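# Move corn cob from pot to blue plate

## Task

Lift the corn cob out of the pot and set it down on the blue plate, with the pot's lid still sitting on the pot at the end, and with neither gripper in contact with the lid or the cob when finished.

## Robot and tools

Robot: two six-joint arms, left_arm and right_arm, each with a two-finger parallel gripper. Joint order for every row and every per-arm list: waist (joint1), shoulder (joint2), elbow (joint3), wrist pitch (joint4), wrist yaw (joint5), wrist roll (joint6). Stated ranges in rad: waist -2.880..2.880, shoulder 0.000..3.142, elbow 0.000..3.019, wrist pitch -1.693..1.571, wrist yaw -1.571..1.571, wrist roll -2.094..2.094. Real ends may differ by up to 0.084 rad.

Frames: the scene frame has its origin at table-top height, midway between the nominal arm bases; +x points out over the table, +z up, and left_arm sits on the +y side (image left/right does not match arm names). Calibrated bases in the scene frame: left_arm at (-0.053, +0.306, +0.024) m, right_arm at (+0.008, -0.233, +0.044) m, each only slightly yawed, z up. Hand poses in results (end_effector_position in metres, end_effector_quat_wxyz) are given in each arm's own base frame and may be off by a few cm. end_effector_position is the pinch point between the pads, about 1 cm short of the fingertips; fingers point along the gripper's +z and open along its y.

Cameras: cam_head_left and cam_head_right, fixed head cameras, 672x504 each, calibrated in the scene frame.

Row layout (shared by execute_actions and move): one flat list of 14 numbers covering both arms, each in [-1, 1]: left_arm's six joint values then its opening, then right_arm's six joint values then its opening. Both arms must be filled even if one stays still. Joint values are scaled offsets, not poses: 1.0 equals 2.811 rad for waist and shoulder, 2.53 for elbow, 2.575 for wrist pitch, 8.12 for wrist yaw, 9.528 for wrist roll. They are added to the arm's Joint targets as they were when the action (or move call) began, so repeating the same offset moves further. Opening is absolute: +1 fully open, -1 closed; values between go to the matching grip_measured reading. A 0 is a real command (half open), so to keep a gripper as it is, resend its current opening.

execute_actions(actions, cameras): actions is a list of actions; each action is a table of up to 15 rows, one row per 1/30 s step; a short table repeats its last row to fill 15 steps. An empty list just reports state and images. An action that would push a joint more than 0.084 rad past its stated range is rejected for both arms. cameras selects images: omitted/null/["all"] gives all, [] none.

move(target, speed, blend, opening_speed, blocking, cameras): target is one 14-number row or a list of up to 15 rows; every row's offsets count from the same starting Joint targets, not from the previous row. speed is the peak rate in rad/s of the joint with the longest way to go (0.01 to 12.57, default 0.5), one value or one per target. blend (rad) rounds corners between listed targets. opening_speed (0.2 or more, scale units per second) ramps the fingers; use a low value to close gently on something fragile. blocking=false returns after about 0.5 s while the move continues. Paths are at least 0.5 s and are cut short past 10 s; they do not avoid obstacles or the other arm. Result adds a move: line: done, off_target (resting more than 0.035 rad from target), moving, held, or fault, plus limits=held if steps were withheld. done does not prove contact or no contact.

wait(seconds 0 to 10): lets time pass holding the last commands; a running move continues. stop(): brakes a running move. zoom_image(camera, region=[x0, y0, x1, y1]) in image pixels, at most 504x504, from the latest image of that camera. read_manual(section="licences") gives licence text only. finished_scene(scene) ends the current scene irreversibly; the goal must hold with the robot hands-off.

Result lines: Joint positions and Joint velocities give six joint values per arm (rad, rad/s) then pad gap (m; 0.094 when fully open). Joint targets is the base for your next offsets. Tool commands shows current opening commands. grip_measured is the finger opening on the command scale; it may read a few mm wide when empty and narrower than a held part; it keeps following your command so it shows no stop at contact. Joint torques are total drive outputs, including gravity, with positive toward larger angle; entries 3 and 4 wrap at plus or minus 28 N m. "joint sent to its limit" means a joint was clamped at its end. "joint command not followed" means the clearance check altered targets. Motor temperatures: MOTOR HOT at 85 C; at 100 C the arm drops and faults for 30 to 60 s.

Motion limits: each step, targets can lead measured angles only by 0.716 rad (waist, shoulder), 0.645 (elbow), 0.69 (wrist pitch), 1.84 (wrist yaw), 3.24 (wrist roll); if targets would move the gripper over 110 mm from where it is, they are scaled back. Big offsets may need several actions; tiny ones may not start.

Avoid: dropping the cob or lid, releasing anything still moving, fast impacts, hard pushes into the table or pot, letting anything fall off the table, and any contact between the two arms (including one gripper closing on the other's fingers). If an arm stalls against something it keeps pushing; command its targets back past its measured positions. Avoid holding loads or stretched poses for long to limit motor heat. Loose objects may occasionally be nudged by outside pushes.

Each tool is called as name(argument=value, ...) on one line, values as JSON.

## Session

execute_actions(actions=[])

zoom_image(camera="cam_head_left", region=[220, 130, 560, 380])

Scene clock: 0.00 s.
left_arm: end_effector_position=(+0.2885, -0.4621, +0.1358) grip_measured=+1.000 end_effector_quat_wxyz=(+0.444, -0.092, +0.864, -0.218) | right_arm: end_effector_position=(+0.5325, -0.2551, +0.0794) grip_measured=+1.000 end_effector_quat_wxyz=(+0.022, +0.915, +0.380, -0.137)
Joint positions: left_arm=[-1.221 1.554 0.886 -0.076 -0.717 -1.107 0.094] | right_arm=[-0.382 2.075 1.778 -1.442 0.223 1.991 0.094]
Joint velocities: within noise
Joint torques (N m): no reading
Motor temperatures (°C): left_arm=[29 34 39 27 28 25 28] | right_arm=[26 30 34 28 27 26 25]
Heat: left arm: hottest elbow 39 °C; right arm: hottest elbow 34 °C.
Joint targets: left_arm=[-1.221 1.555 0.906 -0.072 -0.717 -1.107] | right_arm=[-0.382 2.064 1.803 -1.442 0.223 1.991]
Tool commands: left_gripper/opening=+1.0 right_gripper/opening=+1.0

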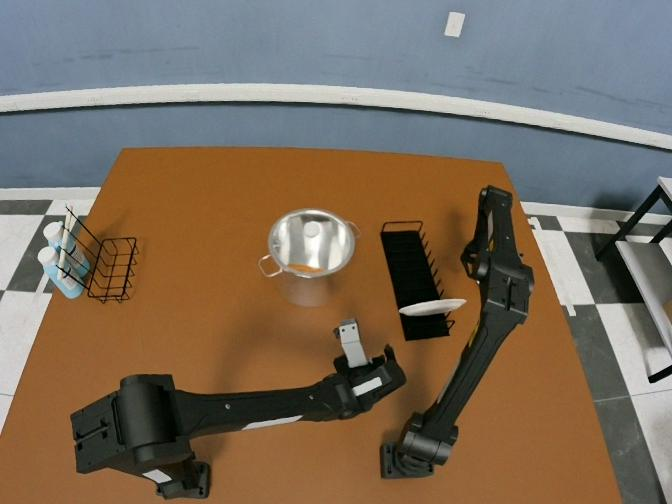

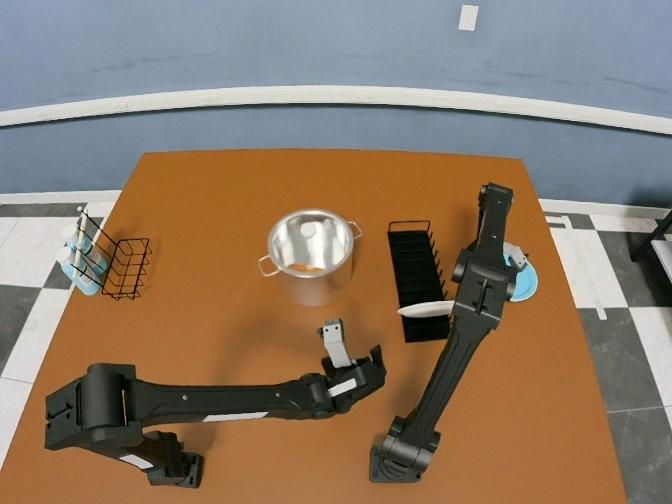

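Scaled by 1.482 from the camera's 672x504 image, which has a finer 960x720 frame.

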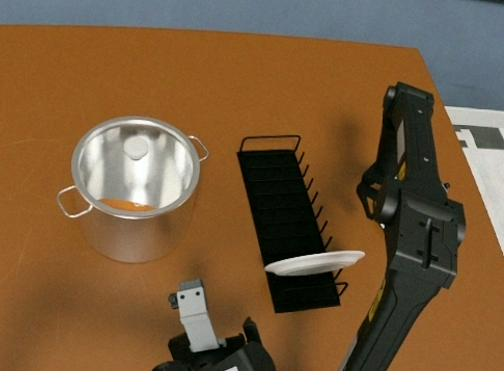

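zoom_image(camera="cam_head_left", region=[250, 190, 370, 310])

zoom_image(camera="cam_head_right", region=[440, 170, 560, 310])

Scaled by 4.200 from the camera's 672x504 image, which has a finer 960x720 frame.

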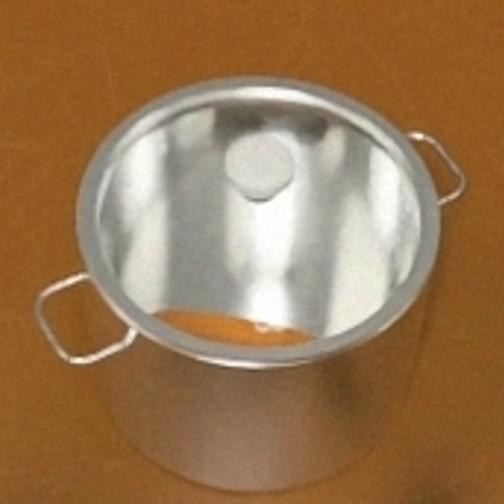

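Scaled by 3.600 from the camera's 672x504 image, which has a finer 960x720 frame.

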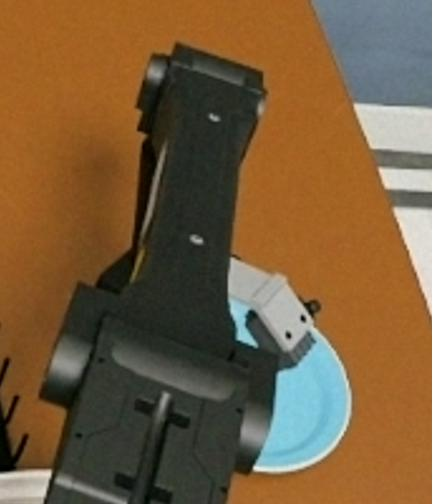

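move(target=[[0.132,0,0.0767,-0.011,0.039,0.0532,1,0,-0.0939,0.0186,-0.0614,-0.0151,-0.1565,0.9],[0.2209,-0.0196,0.2743,-0.1662,0.0883,0.1162,1,0.05,-0.1081,0.0186,-0.0656,-0.0275,-0.25,0.9],[0.2611,0.0722,0.3134,-0.2031,0.0883,0.1162,1,0.0647,-0.1081,0.0186,-0.0656,-0.0275,-0.3208,0.9]], speed=1.0, blend=0.1)

zoom_image(camera="cam_head_left", region=[460, 200, 600, 320])

Scene clock: 42.43 s.
left_arm: end_effector_position=(+0.6391, -0.3424, +0.2885) grip_measured=+1.000 end_effector_quat_wxyz=(+0.409, +0.214, +0.881, -0.104) | right_arm: end_effector_position=(+0.5327, -0.1158, +0.2440) grip_measured=+0.902 end_effector_quat_wxyz=(-0.010, -0.408, +0.913, +0.006)
Joint positions: left_arm=[-0.492 1.754 1.64 -0.587 -0.004 -0.014 0.094] | right_arm=[-0.213 1.785 1.795 -1.604 0.002 -1.054 0.089]
Joint torques (N m): left_arm=[-1.38 -16.38 15.28 1.88 0.1 0.2] | right_arm=[1.49 -18.26 11.28 -0.02 -0.3 -0.16]
Motor temperatures (°C): left_arm=[29 35 44 27 28 25 28] | right_arm=[26 34 36 28 27 26 25]
Heat: left arm: hottest elbow 44 °C; right arm: hottest elbow 36 °C.
Joint targets: left_arm=[-0.487 1.758 1.699 -0.595 0.000 0.000] | right_arm=[-0.200 1.760 1.850 -1.611 0.000 -1.065]
move: off_target (left_arm, right_arm); left_arm: the elbow is farthest, 0.059 rad from its target; right_arm: the elbow is farthest, 0.055 rad from its target

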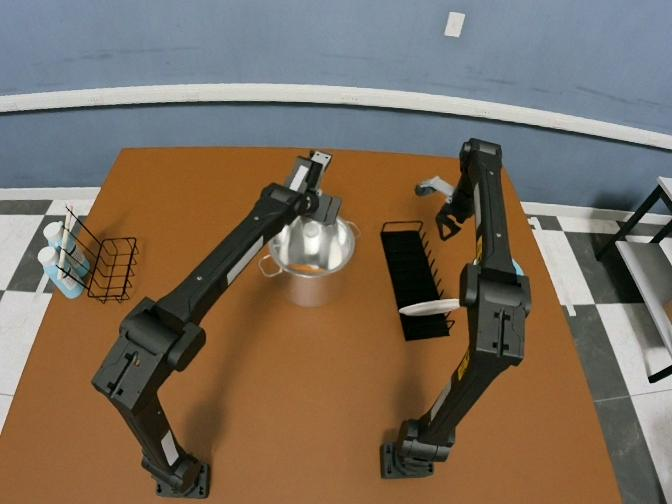

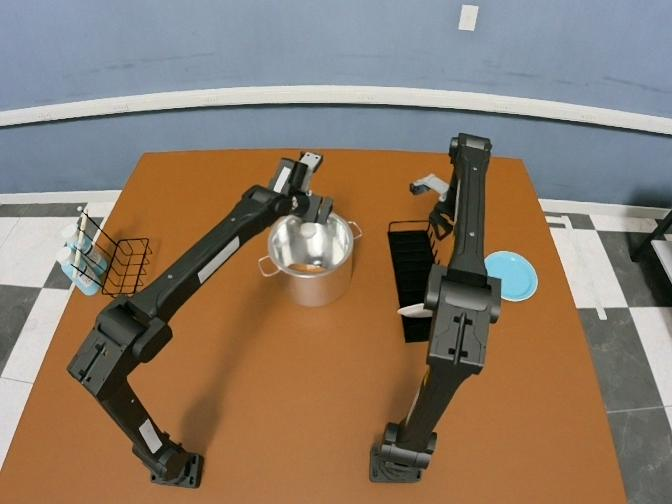

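Scaled by 3.600 from the camera's 672x504 image, which has a finer 960x720 frame.

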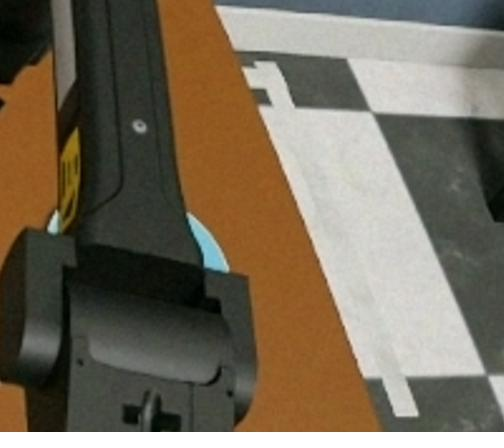

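move(target=[[0,0.0196,-0.0976,0.099,0,0,1,0,0,0,0,0,0,0.9],[0,0.0196,-0.0976,0.099,0,0,-0.6,0,0,0,0,0,0,0.9]], speed=0.2, opening_speed=0.8)

zoom_image(camera="cam_head_left", region=[250, 140, 390, 310])

Scene clock: 53.33 s.
left_arm: end_effector_position=(+0.6379, -0.3419, +0.2088) grip_measured=-0.159 end_effector_quat_wxyz=(+0.419, +0.215, +0.876, -0.106) | right_arm: end_effector_position=(+0.5327, -0.1158, +0.2440) grip_measured=+0.902 end_effector_quat_wxyz=(-0.010, -0.409, +0.913, +0.006)
Joint positions: left_arm=[-0.492 1.79 1.464 -0.352 -0.003 -0.009 0.04] | right_arm=[-0.213 1.785 1.795 -1.604 0.002 -1.055 0.089]
Joint torques (N m): left_arm=[-1.55 -14.8 8.72 2.81 0.14 0.15] | right_arm=[1.49 -18.2 11.29 -0.02 -0.31 -0.17]
Heat: left arm: hottest elbow 45 °C; right arm: hottest elbow 37 °C.
Joint targets: left_arm=[-0.487 1.813 1.452 -0.340 0.000 0.000] | right_arm=[-0.200 1.760 1.850 -1.611 0.000 -1.065]
move: off_target (right_arm); right_arm: the elbow is farthest, 0.055 rad from its target

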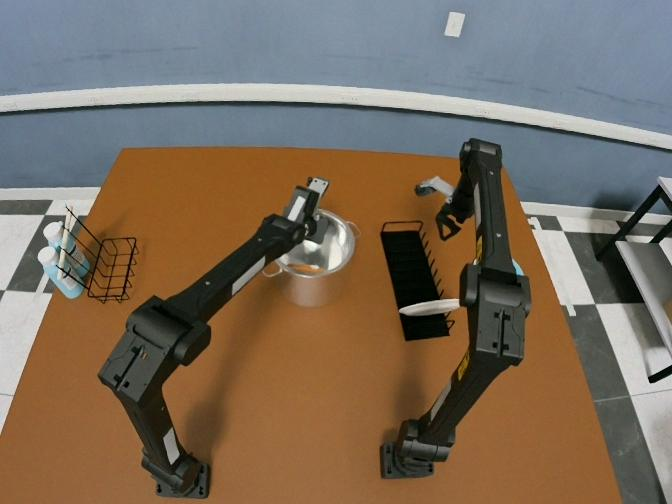

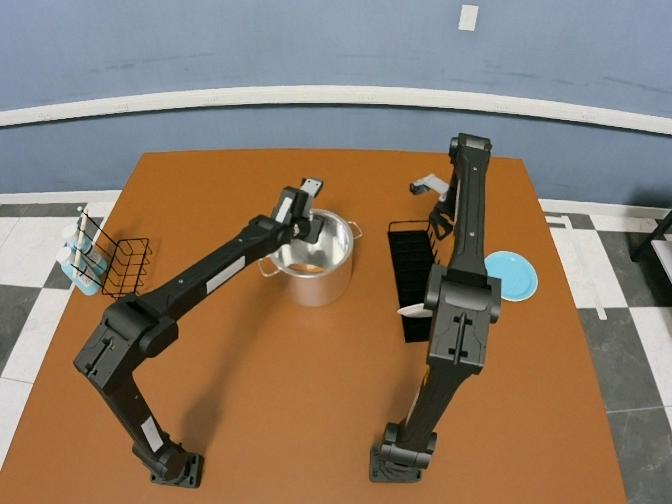

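Scaled by 2.965 from the camera's 672x504 image, which has a finer 960x720 frame.

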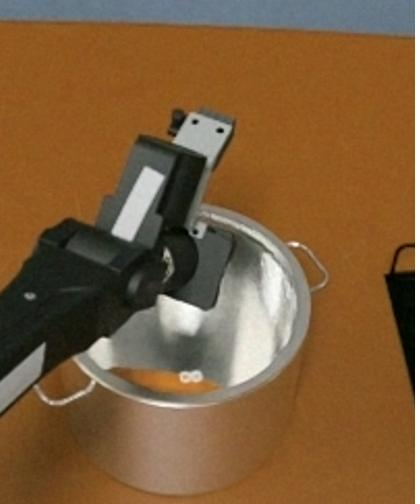

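move(target=[[0,-0.0395,0.2024,-0.1534,0,0,-0.6,0,0,0,0,0,0,0.9],[0.2134,-0.0395,0.2024,-0.1534,0,0,-0.6,0,0,0,0,0,0,0.9]], speed=[0.3,0.5])

zoom_image(camera="cam_head_left", region=[250, 190, 370, 310])

zoom_image(camera="cam_head_right", region=[250, 190, 370, 310])

Scene clock: 65.90 s.
left_arm: end_effector_position=(+0.7357, +0.0783, +0.3418) grip_measured=-0.159 end_effector_quat_wxyz=(+0.420, -0.051, +0.906, +0.022) | right_arm: end_effector_position=(+0.5327, -0.1158, +0.2440) grip_measured=+0.902 end_effector_quat_wxyz=(-0.010, -0.409, +0.913, +0.006)
Joint positions: left_arm=[0.106 1.79 1.83 -0.742 -0.001 -0.006 0.039] | right_arm=[-0.213 1.785 1.795 -1.604 0.002 -1.055 0.089]
Joint torques (N m): left_arm=[-0.85 -21.95 19.23 2.45 0.01 0.12] | right_arm=[1.49 -18.26 11.28 -0.01 -0.31 -0.17]
Heat: left arm: hottest elbow 47 °C; right arm: hottest elbow 38 °C.
Joint targets: left_arm=[0.112 1.722 1.933 -0.737 0.000 -0.001] | right_arm=[-0.200 1.760 1.850 -1.611 0.000 -1.065]
move: off_target (left_arm, right_arm); left_arm: the elbow is farthest, 0.134 rad from its target; right_arm: the elbow is farthest, 0.055 rad from its target

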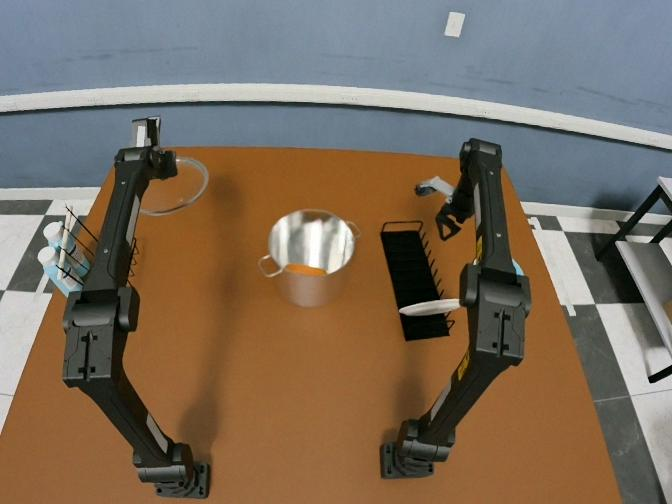

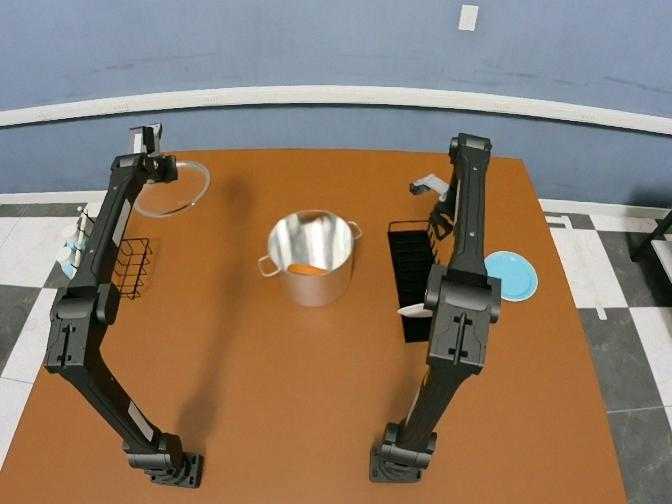

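Scaled by 4.200 from the camera's 672x504 image, which has a finer 960x720 frame.

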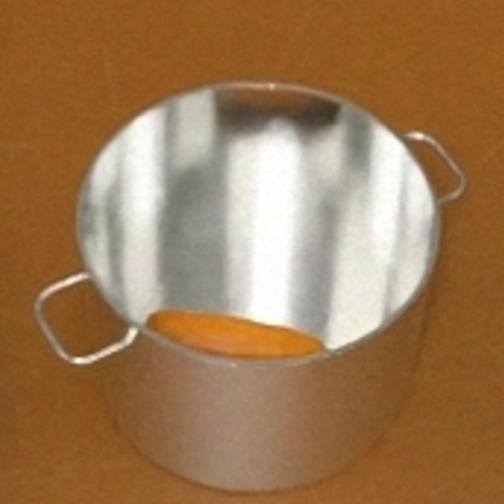

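Scaled by 4.200 from the camera's 672x504 image, which has a finer 960x720 frame.

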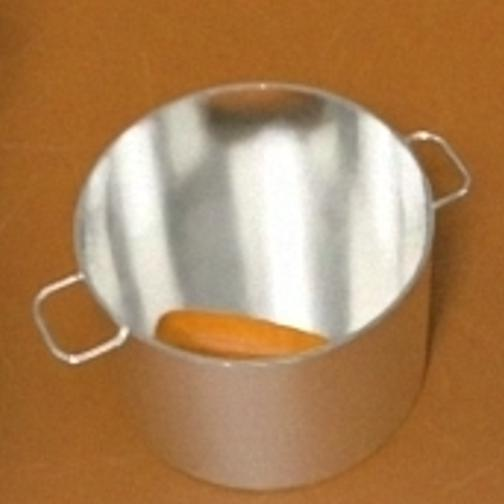

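move(target=[0,0,0,0,0,0,-0.6,0.2142,0.0719,0.0324,-0.026,0,0.0058,0.85], speed=0.6)

zoom_image(camera="cam_head_left", region=[250, 170, 390, 310])

zoom_image(camera="cam_head_right", region=[250, 170, 390, 310])

Scene clock: 97.13 s.
left_arm: end_effector_position=(+0.7359, +0.0783, +0.3427) grip_measured=-0.159 end_effector_quat_wxyz=(+0.421, -0.051, +0.905, +0.022) | right_arm: end_effector_position=(+0.5164, +0.2265, +0.1821) grip_measured=+0.852 end_effector_quat_wxyz=(-0.087, -0.655, +0.750, +0.027)
Joint positions: left_arm=[0.106 1.79 1.831 -0.742 -0.001 -0.006 0.039] | right_arm=[0.414 1.958 1.875 -1.67 0 -1.02 0.087]
Joint torques (N m): left_arm=[-1.32 -22.77 19.19 2.56 0.02 0.08] | right_arm=[-0.26 -17.79 11.18 -0.36 -0.21 0.03]
Motor temperatures (°C): left_arm=[29 35 54 27 28 25 29] | right_arm=[26 35 40 28 27 26 25]
Heat: left arm: hottest elbow 54 °C; right arm: hottest elbow 40 °C.
Joint targets: left_arm=[0.112 1.722 1.934 -0.737 0.000 -0.001] | right_arm=[0.403 1.962 1.932 -1.678 0.000 -1.010]
move: off_target (left_arm, right_arm); left_arm: the elbow is farthest, 0.102 rad from its target; right_arm: the elbow is farthest, 0.057 rad from its target

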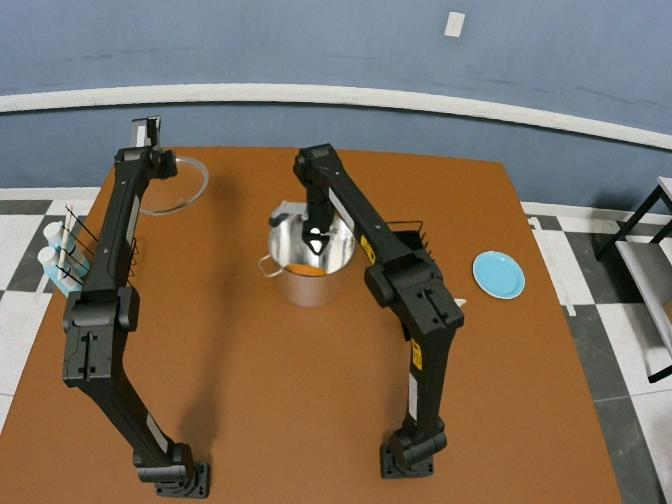

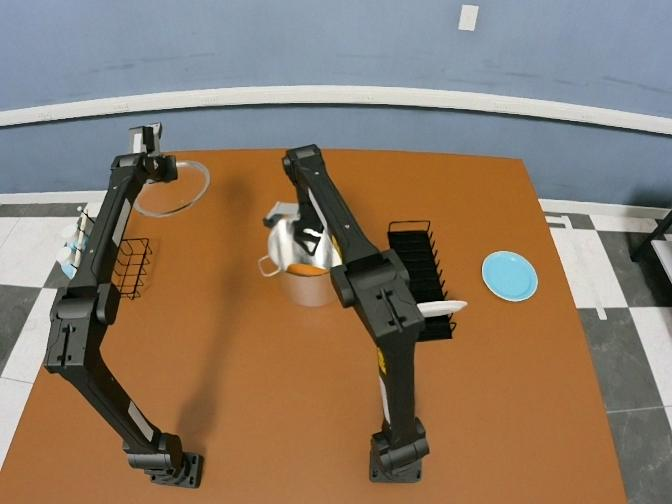

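Scaled by 3.600 from the camera's 672x504 image, which has a finer 960x720 frame.

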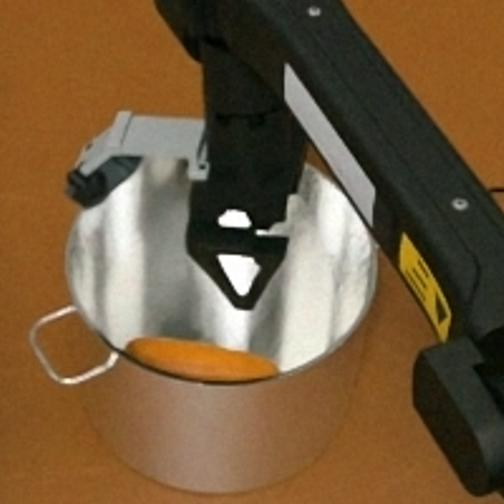

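Scaled by 3.600 from the camera's 672x504 image, which has a finer 960x720 frame.

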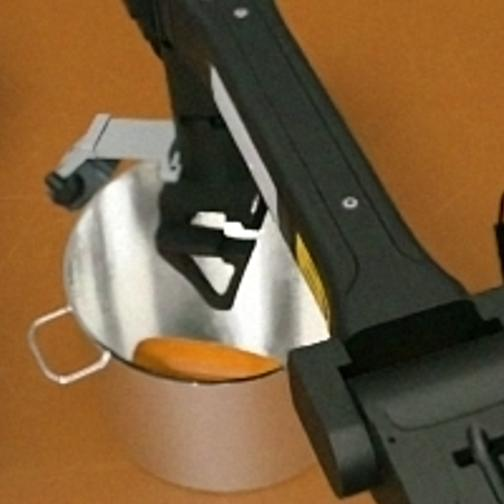

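move(target=[[0,0,0,0,0,0,-0.6,-0.011,0.0064,-0.0107,0.0186,0,-0.0008,0.85],[0,0,0,0,0,0,-0.6,-0.011,0.0203,-0.0818,0.1017,0,-0.0008,0.85]], speed=0.3)

zoom_image(camera="cam_head_left", region=[250, 170, 390, 310])

zoom_image(camera="cam_head_right", region=[250, 170, 390, 310])

Scene clock: 123.87 s.
left_arm: end_effector_position=(+0.7359, +0.0783, +0.3427) grip_measured=-0.159 end_effector_quat_wxyz=(+0.421, -0.051, +0.905, +0.022) | right_arm: end_effector_position=(+0.5364, +0.2137, +0.0897) grip_measured=+0.852 end_effector_quat_wxyz=(-0.069, -0.642, +0.763, +0.023)
Joint positions: left_arm=[0.106 1.79 1.831 -0.742 -0.001 -0.006 0.039] | right_arm=[0.38 2.019 1.728 -1.425 0 -1.02 0.087]
Joint torques (N m): left_arm=[-1.55 -22.77 19.25 2.48 0.03 0.09] | right_arm=[-0.03 -18.43 6.48 0.34 -0.21 -0.05]
Motor temperatures (°C): left_arm=[29 36 59 27 28 25 30] | right_arm=[26 35 42 28 27 26 25]
Heat: left arm: hottest elbow 59 °C; right arm: hottest elbow 42 °C.
Joint targets: left_arm=[0.112 1.722 1.934 -0.737 0.000 -0.001] | right_arm=[0.372 2.019 1.725 -1.416 0.000 -1.017]
move: off_target (left_arm); left_arm: the elbow is farthest, 0.103 rad from its target

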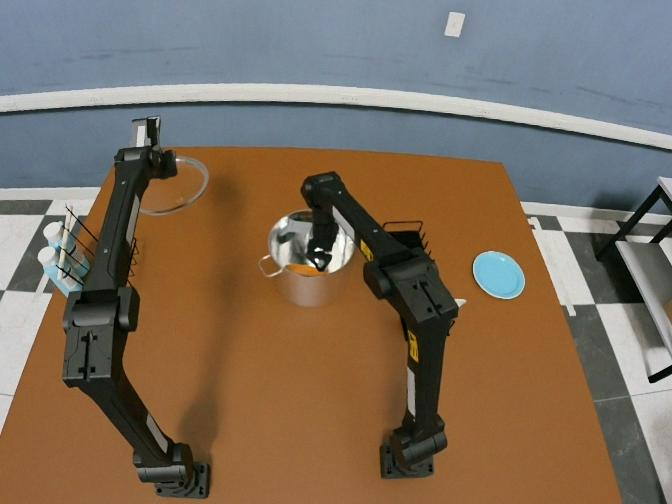

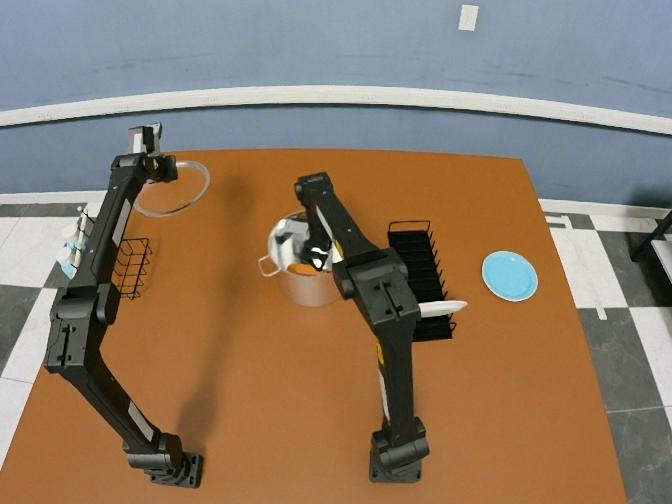

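Scaled by 3.600 from the camera's 672x504 image, which has a finer 960x720 frame.

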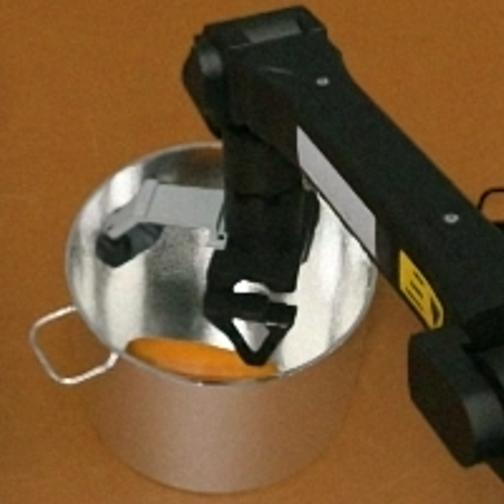

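Scaled by 3.600 from the camera's 672x504 image, which has a finer 960x720 frame.

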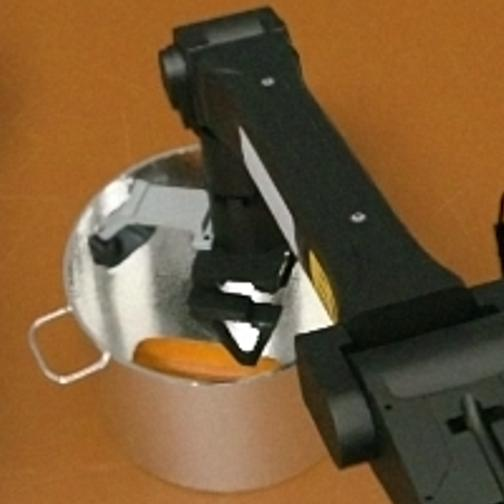

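move(target=[0,0,0,0,0,0,-0.6,0.005,0.0374,-0.0348,0.0734,0,0.001,0.85], speed=0.12)

zoom_image(camera="cam_head_left", region=[260, 190, 360, 290])

zoom_image(camera="cam_head_right", region=[260, 190, 360, 290])

Scene clock: 140.10 s.
left_arm: end_effector_position=(+0.7359, +0.0783, +0.3427) grip_measured=-0.159 end_effector_quat_wxyz=(+0.421, -0.051, +0.905, +0.022) | right_arm: end_effector_position=(+0.5399, +0.2151, -0.0005) grip_measured=+0.852 end_effector_quat_wxyz=(-0.068, -0.642, +0.763, +0.022)
Joint positions: left_arm=[0.106 1.79 1.831 -0.742 -0.001 -0.006 0.039] | right_arm=[0.38 2.118 1.641 -1.236 0 -1.018 0.087]
Joint torques (N m): left_arm=[-1.14 -22.71 19.33 2.63 0.04 0.13] | right_arm=[0.97 -18.49 5.9 0.42 -0.22 0.03]
Motor temperatures (°C): left_arm=[29 37 62 27 28 25 30] | right_arm=[26 36 40 28 27 26 25]
Heat: left arm: hottest elbow 62 °C; right arm: hottest elbow 40 °C.
Joint targets: left_arm=[0.112 1.722 1.934 -0.737 0.000 -0.001] | right_arm=[0.386 2.124 1.637 -1.227 0.000 -1.008]
move: off_target (left_arm); left_arm: the elbow is farthest, 0.103 rad from its target

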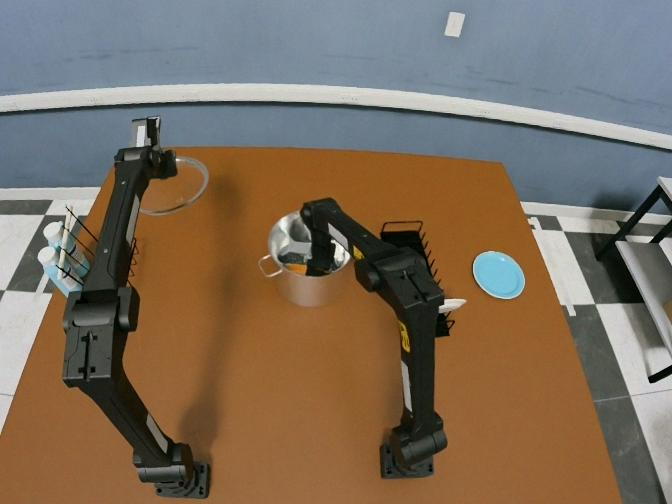

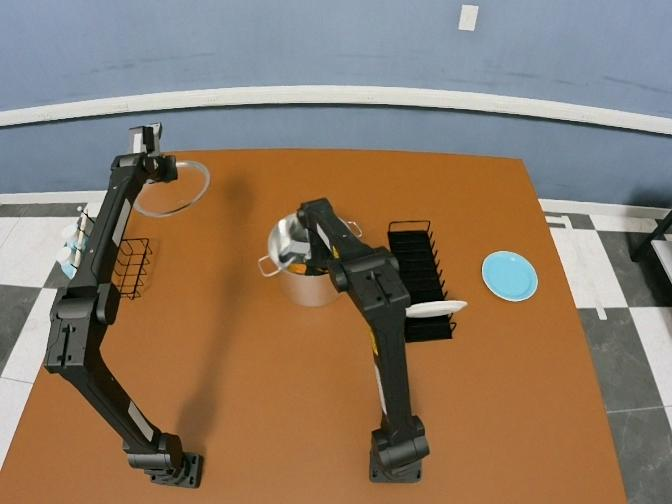

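Scaled by 5.040 from the camera's 672x504 image, which has a finer 960x720 frame.

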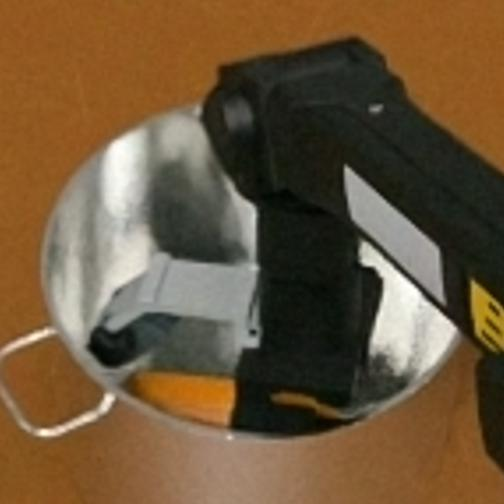

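Scaled by 5.040 from the camera's 672x504 image, which has a finer 960x720 frame.

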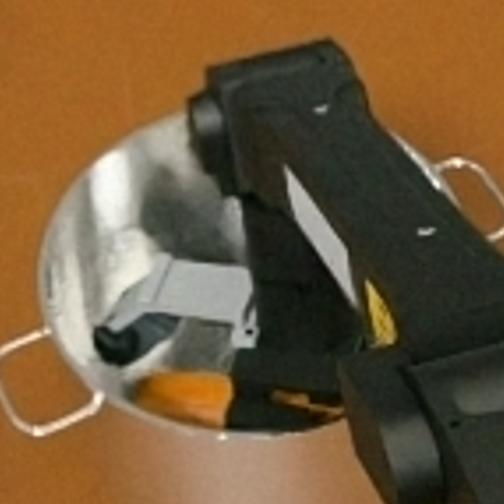

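move(target=[[0,0,0,0,0,0,-0.6,0,0.0043,-0.004,0.0082,0,0,0.85],[0,0,0,0,0,0,-0.6,0,0.0043,-0.004,0.0082,0,0,-0.6]], speed=0.1, opening_speed=0.6)

zoom_image(camera="cam_head_left", region=[260, 190, 360, 290])

Scene clock: 153.53 s.
left_arm: end_effector_position=(+0.7359, +0.0783, +0.3427) grip_measured=-0.159 end_effector_quat_wxyz=(+0.421, -0.051, +0.905, +0.022) | right_arm: end_effector_position=(+0.5399, +0.2151, -0.0099) grip_measured=-0.176 end_effector_quat_wxyz=(-0.067, -0.642, +0.764, +0.022)
Joint positions: left_arm=[0.106 1.79 1.831 -0.742 -0.001 -0.006 0.039] | right_arm=[0.38 2.129 1.631 -1.214 0 -1.018 0.039]
Joint torques (N m): left_arm=[-0.97 -22.42 19.22 2.35 0.03 0.13] | right_arm=[1.03 -18.43 5.81 0.35 -0.21 0.02]
Motor temperatures (°C): left_arm=[29 37 64 27 28 25 30] | right_arm=[26 35 40 28 27 26 25]
Heat: left arm: hottest elbow 64 °C; right arm: hottest elbow 40 °C.
Joint targets: left_arm=[0.112 1.722 1.934 -0.737 0.000 -0.001] | right_arm=[0.386 2.136 1.627 -1.206 0.000 -1.008]
move: off_target (left_arm); left_arm: the elbow is farthest, 0.103 rad from its target

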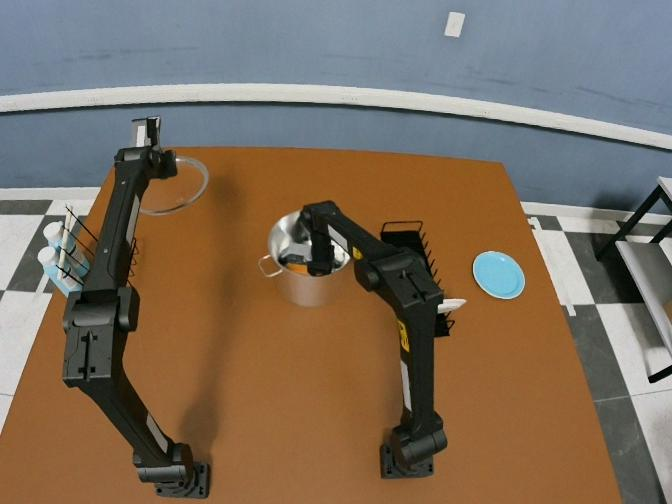

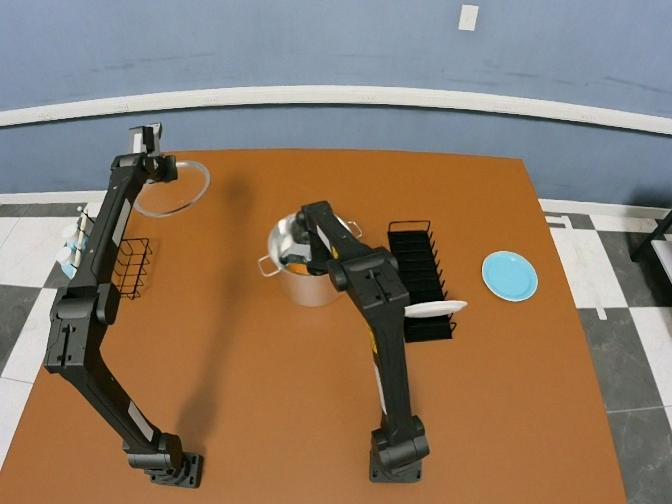

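Scaled by 5.040 from the camera's 672x504 image, which has a finer 960x720 frame.

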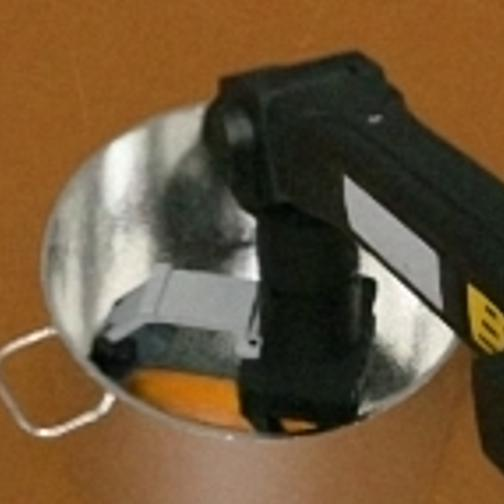

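move(target=[0,0,0,0,0,0,-0.6,0,-0.0416,0.0387,-0.0816,0,0,-0.6], speed=0.15)

zoom_image(camera="cam_head_left", region=[260, 190, 360, 290])

zoom_image(camera="cam_head_right", region=[260, 190, 360, 290])

Scene clock: 162.07 s.
left_arm: end_effector_position=(+0.7359, +0.0783, +0.3427) grip_measured=-0.159 end_effector_quat_wxyz=(+0.421, -0.051, +0.905, +0.022) | right_arm: end_effector_position=(+0.5176, +0.2061, +0.0477) grip_measured=-0.178 end_effector_quat_wxyz=(-0.107, -0.638, +0.762, +0.035)
Joint positions: left_arm=[0.106 1.79 1.831 -0.742 -0.001 -0.006 0.039] | right_arm=[0.38 2.059 1.667 -1.405 0 -1.015 0.039]
Joint torques (N m): left_arm=[-0.79 -22.12 19.37 2.58 0.02 0.13] | right_arm=[0.97 -21.66 10.65 -0.57 -0.22 -0.02]
Motor temperatures (°C): left_arm=[29 37 64 27 28 25 30] | right_arm=[26 34 40 28 27 26 26]
Heat: left arm: hottest elbow 64 °C; right arm: hottest elbow 40 °C.
Joint targets: left_arm=[0.112 1.722 1.934 -0.737 0.000 -0.001] | right_arm=[0.386 2.020 1.725 -1.416 0.000 -1.008]
move: off_target (left_arm, right_arm); left_arm: the elbow is farthest, 0.103 rad from its target; right_arm: the elbow is farthest, 0.058 rad from its target

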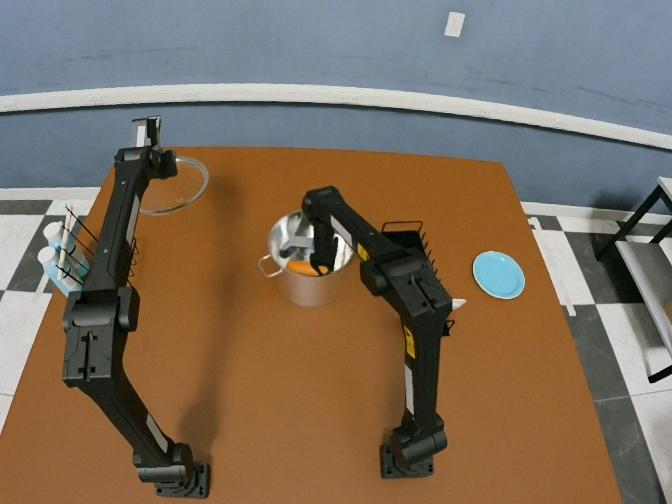

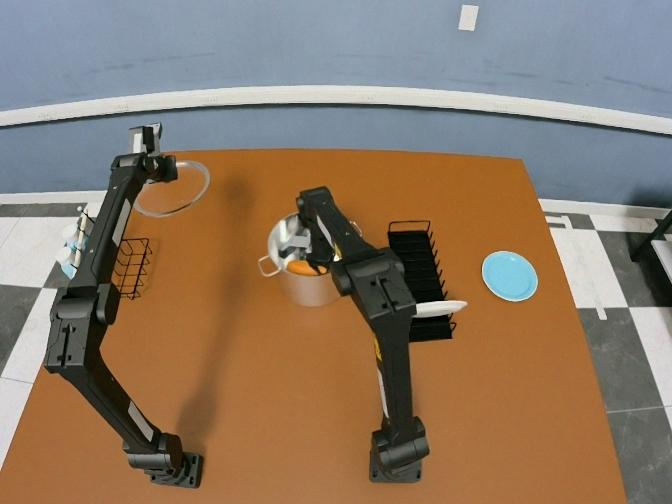

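Scaled by 5.040 from the camera's 672x504 image, which has a finer 960x720 frame.

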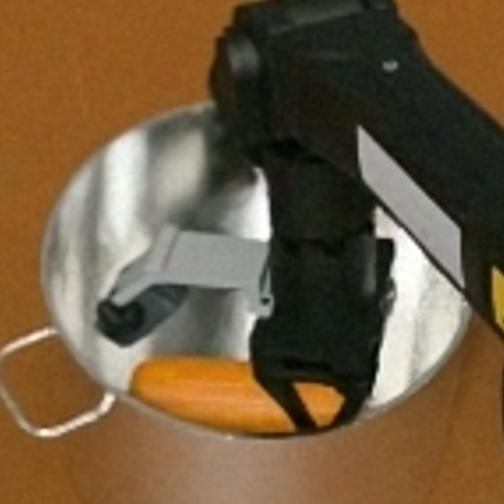

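Scaled by 5.040 from the camera's 672x504 image, which has a finer 960x720 frame.

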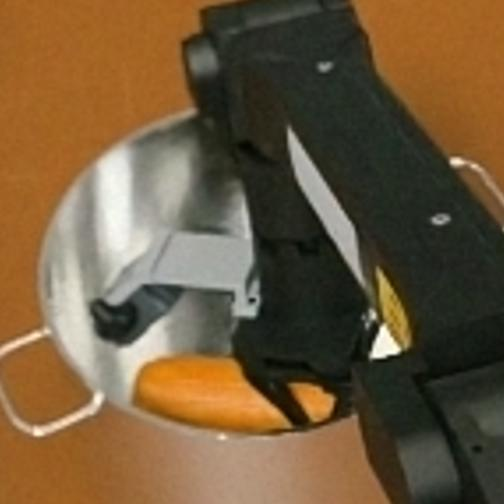

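move(target=[[0,0,0,0,0,0,-0.6,0,-0.0473,0.0838,-0.0761,0,0,-0.6],[0,0,0,0,0,0,-0.6,-0.3579,-0.0473,0.0838,-0.0761,0,0,-0.6],[0,0,0,0,0,0,-0.6,-0.3579,0.0719,0.1494,-0.0629,0,0,-0.6]], speed=[0.3,0.6,0.3])

zoom_image(camera="cam_head_left", region=[440, 190, 580, 330])

zoom_image(camera="cam_head_right", region=[440, 190, 580, 330])

Scene clock: 183.50 s.
left_arm: end_effector_position=(+0.7359, +0.0783, +0.3427) grip_measured=-0.159 end_effector_quat_wxyz=(+0.421, -0.051, +0.905, +0.022) | right_arm: end_effector_position=(+0.5092, -0.3738, +0.0691) grip_measured=-0.179 end_effector_quat_wxyz=(-0.074, -0.189, +0.976, +0.077)
Joint positions: left_arm=[0.106 1.79 1.831 -0.742 -0.001 -0.006 0.039] | right_arm=[-0.631 2.239 2.038 -1.584 0.004 -1.014 0.039]
Joint torques (N m): left_arm=[-1.32 -23.12 19.12 2.39 0.03 0.1] | right_arm=[1.32 -22.53 11.58 0.14 -0.38 -0.02]
Motor temperatures (°C): left_arm=[29 38 66 27 28 25 30] | right_arm=[26 34 41 28 27 26 26]
Heat: left arm: hottest elbow 66 °C; right arm: hottest elbow 41 °C.
Joint targets: left_arm=[0.112 1.722 1.934 -0.737 0.000 -0.001] | right_arm=[-0.620 2.222 2.103 -1.578 0.000 -1.008]
move: off_target (left_arm, right_arm); left_arm: the elbow is farthest, 0.103 rad from its target; right_arm: the elbow is farthest, 0.065 rad from its target

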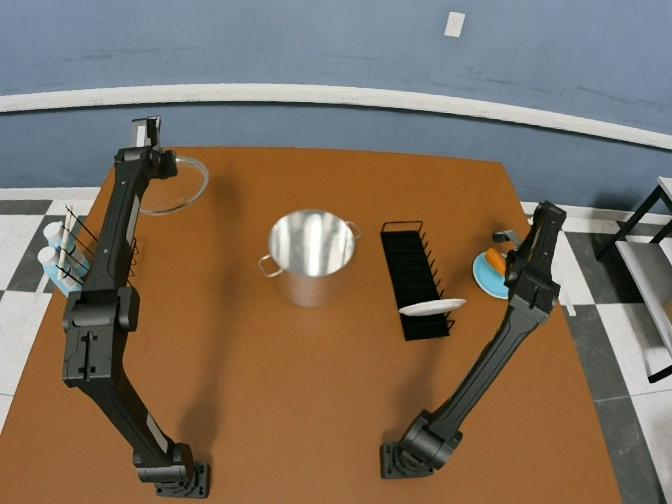

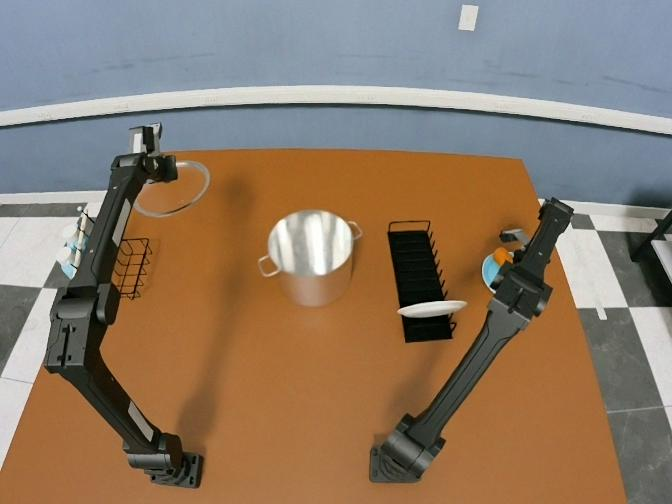

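Scaled by 3.600 from the camera's 672x504 image, which has a finer 960x720 frame.

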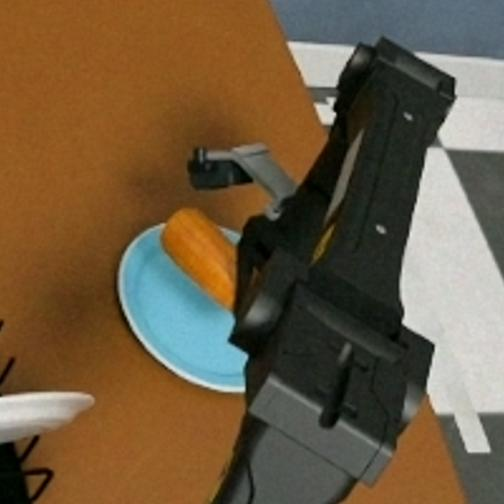

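Scaled by 3.600 from the camera's 672x504 image, which has a finer 960x720 frame.

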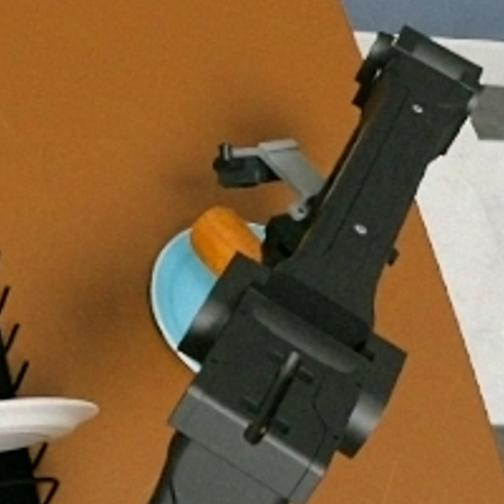

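move(target=[0,0,0,0,0,0,-0.6,0,0.0317,-0.001,0.0594,0,0,-0.6], speed=0.15)

zoom_image(camera="cam_head_left", region=[440, 190, 580, 330])

Scene clock: 200.73 s.
left_arm: end_effector_position=(+0.7359, +0.0783, +0.3427) grip_measured=-0.159 end_effector_quat_wxyz=(+0.421, -0.051, +0.905, +0.022) | right_arm: end_effector_position=(+0.5328, -0.3910, +0.0120) grip_measured=-0.179 end_effector_quat_wxyz=(-0.050, -0.190, +0.979, +0.052)
Joint positions: left_arm=[0.106 1.79 1.831 -0.742 -0.001 -0.006 0.039] | right_arm=[-0.631 2.32 2.038 -1.433 0.004 -1.014 0.039]
Joint torques (N m): left_arm=[-1.26 -22.24 18.96 2.35 0 0.13] | right_arm=[1.38 -22.53 11.33 0.4 -0.38 -0.01]
Motor temperatures (°C): left_arm=[29 38 68 27 28 25 30] | right_arm=[26 36 42 28 27 26 27]
Heat: left arm: hottest elbow 68 °C; right arm: hottest elbow 42 °C.
Joint targets: left_arm=[0.112 1.722 1.934 -0.737 0.000 -0.001] | right_arm=[-0.620 2.311 2.100 -1.425 0.000 -1.008]
move: off_target (left_arm, right_arm); left_arm: the elbow is farthest, 0.103 rad from its target; right_arm: the elbow is farthest, 0.063 rad from its target

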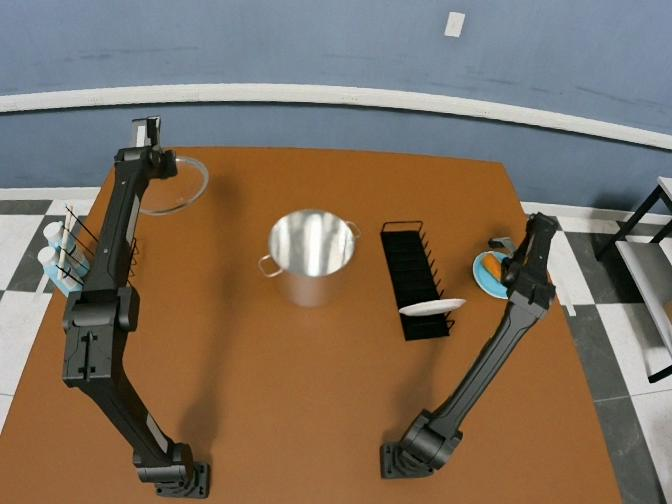

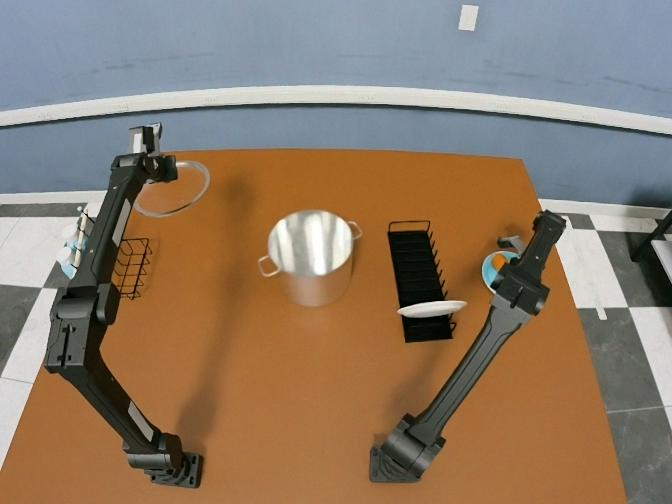

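Scaled by 3.600 from the camera's 672x504 image, which has a finer 960x720 frame.

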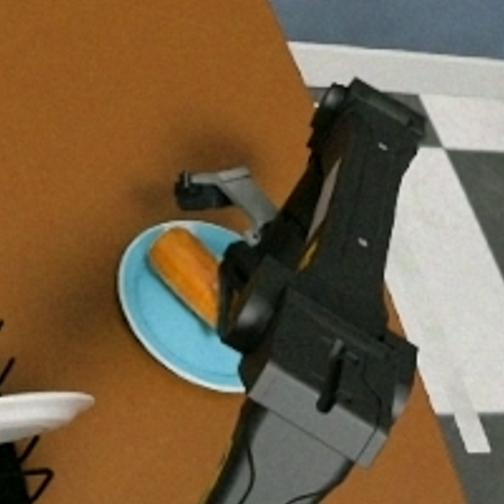

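move(target=[0,0,0,0,0,0,-0.6,0,0.0055,-0.002,0.0085,0,0,-0.6], speed=0.06, cameras=[])

move(target=[0,0,0,0,0,0,-0.6,0,0.0025,-0.001,0.004,0,0,-0.6], speed=0.06, cameras=[])

Scene clock: 210.40 s.
left_arm: end_effector_position=(+0.7359, +0.0783, +0.3427) grip_measured=-0.159 end_effector_quat_wxyz=(+0.421, -0.051, +0.905, +0.022) | right_arm: end_effector_position=(+0.5357, -0.3931, +0.0027) grip_measured=-0.179 end_effector_quat_wxyz=(-0.048, -0.190, +0.979, +0.049)
Joint positions: left_arm=[0.106 1.79 1.831 -0.742 -0.001 -0.006 0.039] | right_arm=[-0.631 2.333 2.038 -1.412 0.004 -1.014 0.039]
Joint torques (N m): left_arm=[-1.32 -22.42 19.26 2.39 0.01 0.08] | right_arm=[1.38 -22.48 10.93 0.39 -0.37 -0.01]
Motor temperatures (°C): left_arm=[29 38 68 27 28 25 30] | right_arm=[26 35 42 28 27 26 27]
Heat: left arm: hottest elbow 68 °C; right arm: hottest elbow 42 °C.
Joint targets: left_arm=[0.112 1.722 1.934 -0.737 0.000 -0.001] | right_arm=[-0.620 2.326 2.095 -1.403 0.000 -1.008]
move: off_target (left_arm, right_arm); left_arm: the elbow is farthest, 0.103 rad from its target; right_arm: the elbow is farthest, 0.057 rad from its target
No camera images: "cameras" was empty.

Scene clock: 211.13 s.
left_arm: end_effector_position=(+0.7359, +0.0783, +0.3427) grip_measured=-0.159 end_effector_quat_wxyz=(+0.421, -0.051, +0.905, +0.022) | right_arm: end_effector_position=(+0.5374, -0.3943, +0.0016) grip_measured=-0.179 end_effector_quat_wxyz=(-0.045, -0.190, +0.980, +0.046)
Joint positions: left_arm=[0.106 1.79 1.831 -0.742 -0.001 -0.006 0.039] | right_arm=[-0.631 2.334 2.038 -1.403 0.004 -1.014 0.039]
Joint torques (N m): left_arm=[-0.97 -22.71 19.25 2.47 0.04 0.11] | right_arm=[1.38 -21.89 10.77 0.54 -0.38 -0.01]
Motor temperatures (°C): left_arm=[29 38 68 27 28 25 30] | right_arm=[26 35 42 28 27 26 27]
Heat: left arm: hottest elbow 68 °C; right arm: hottest elbow 42 °C.
Joint targets: left_arm=[0.112 1.722 1.934 -0.737 0.000 -0.001] | right_arm=[-0.620 2.334 2.093 -1.393 0.000 -1.008]
move: off_target (left_arm, right_arm); left_arm: the elbow is farthest, 0.103 rad from its target; right_arm: the elbow is farthest, 0.055 rad from its target
No camera images: "cameras" was empty.


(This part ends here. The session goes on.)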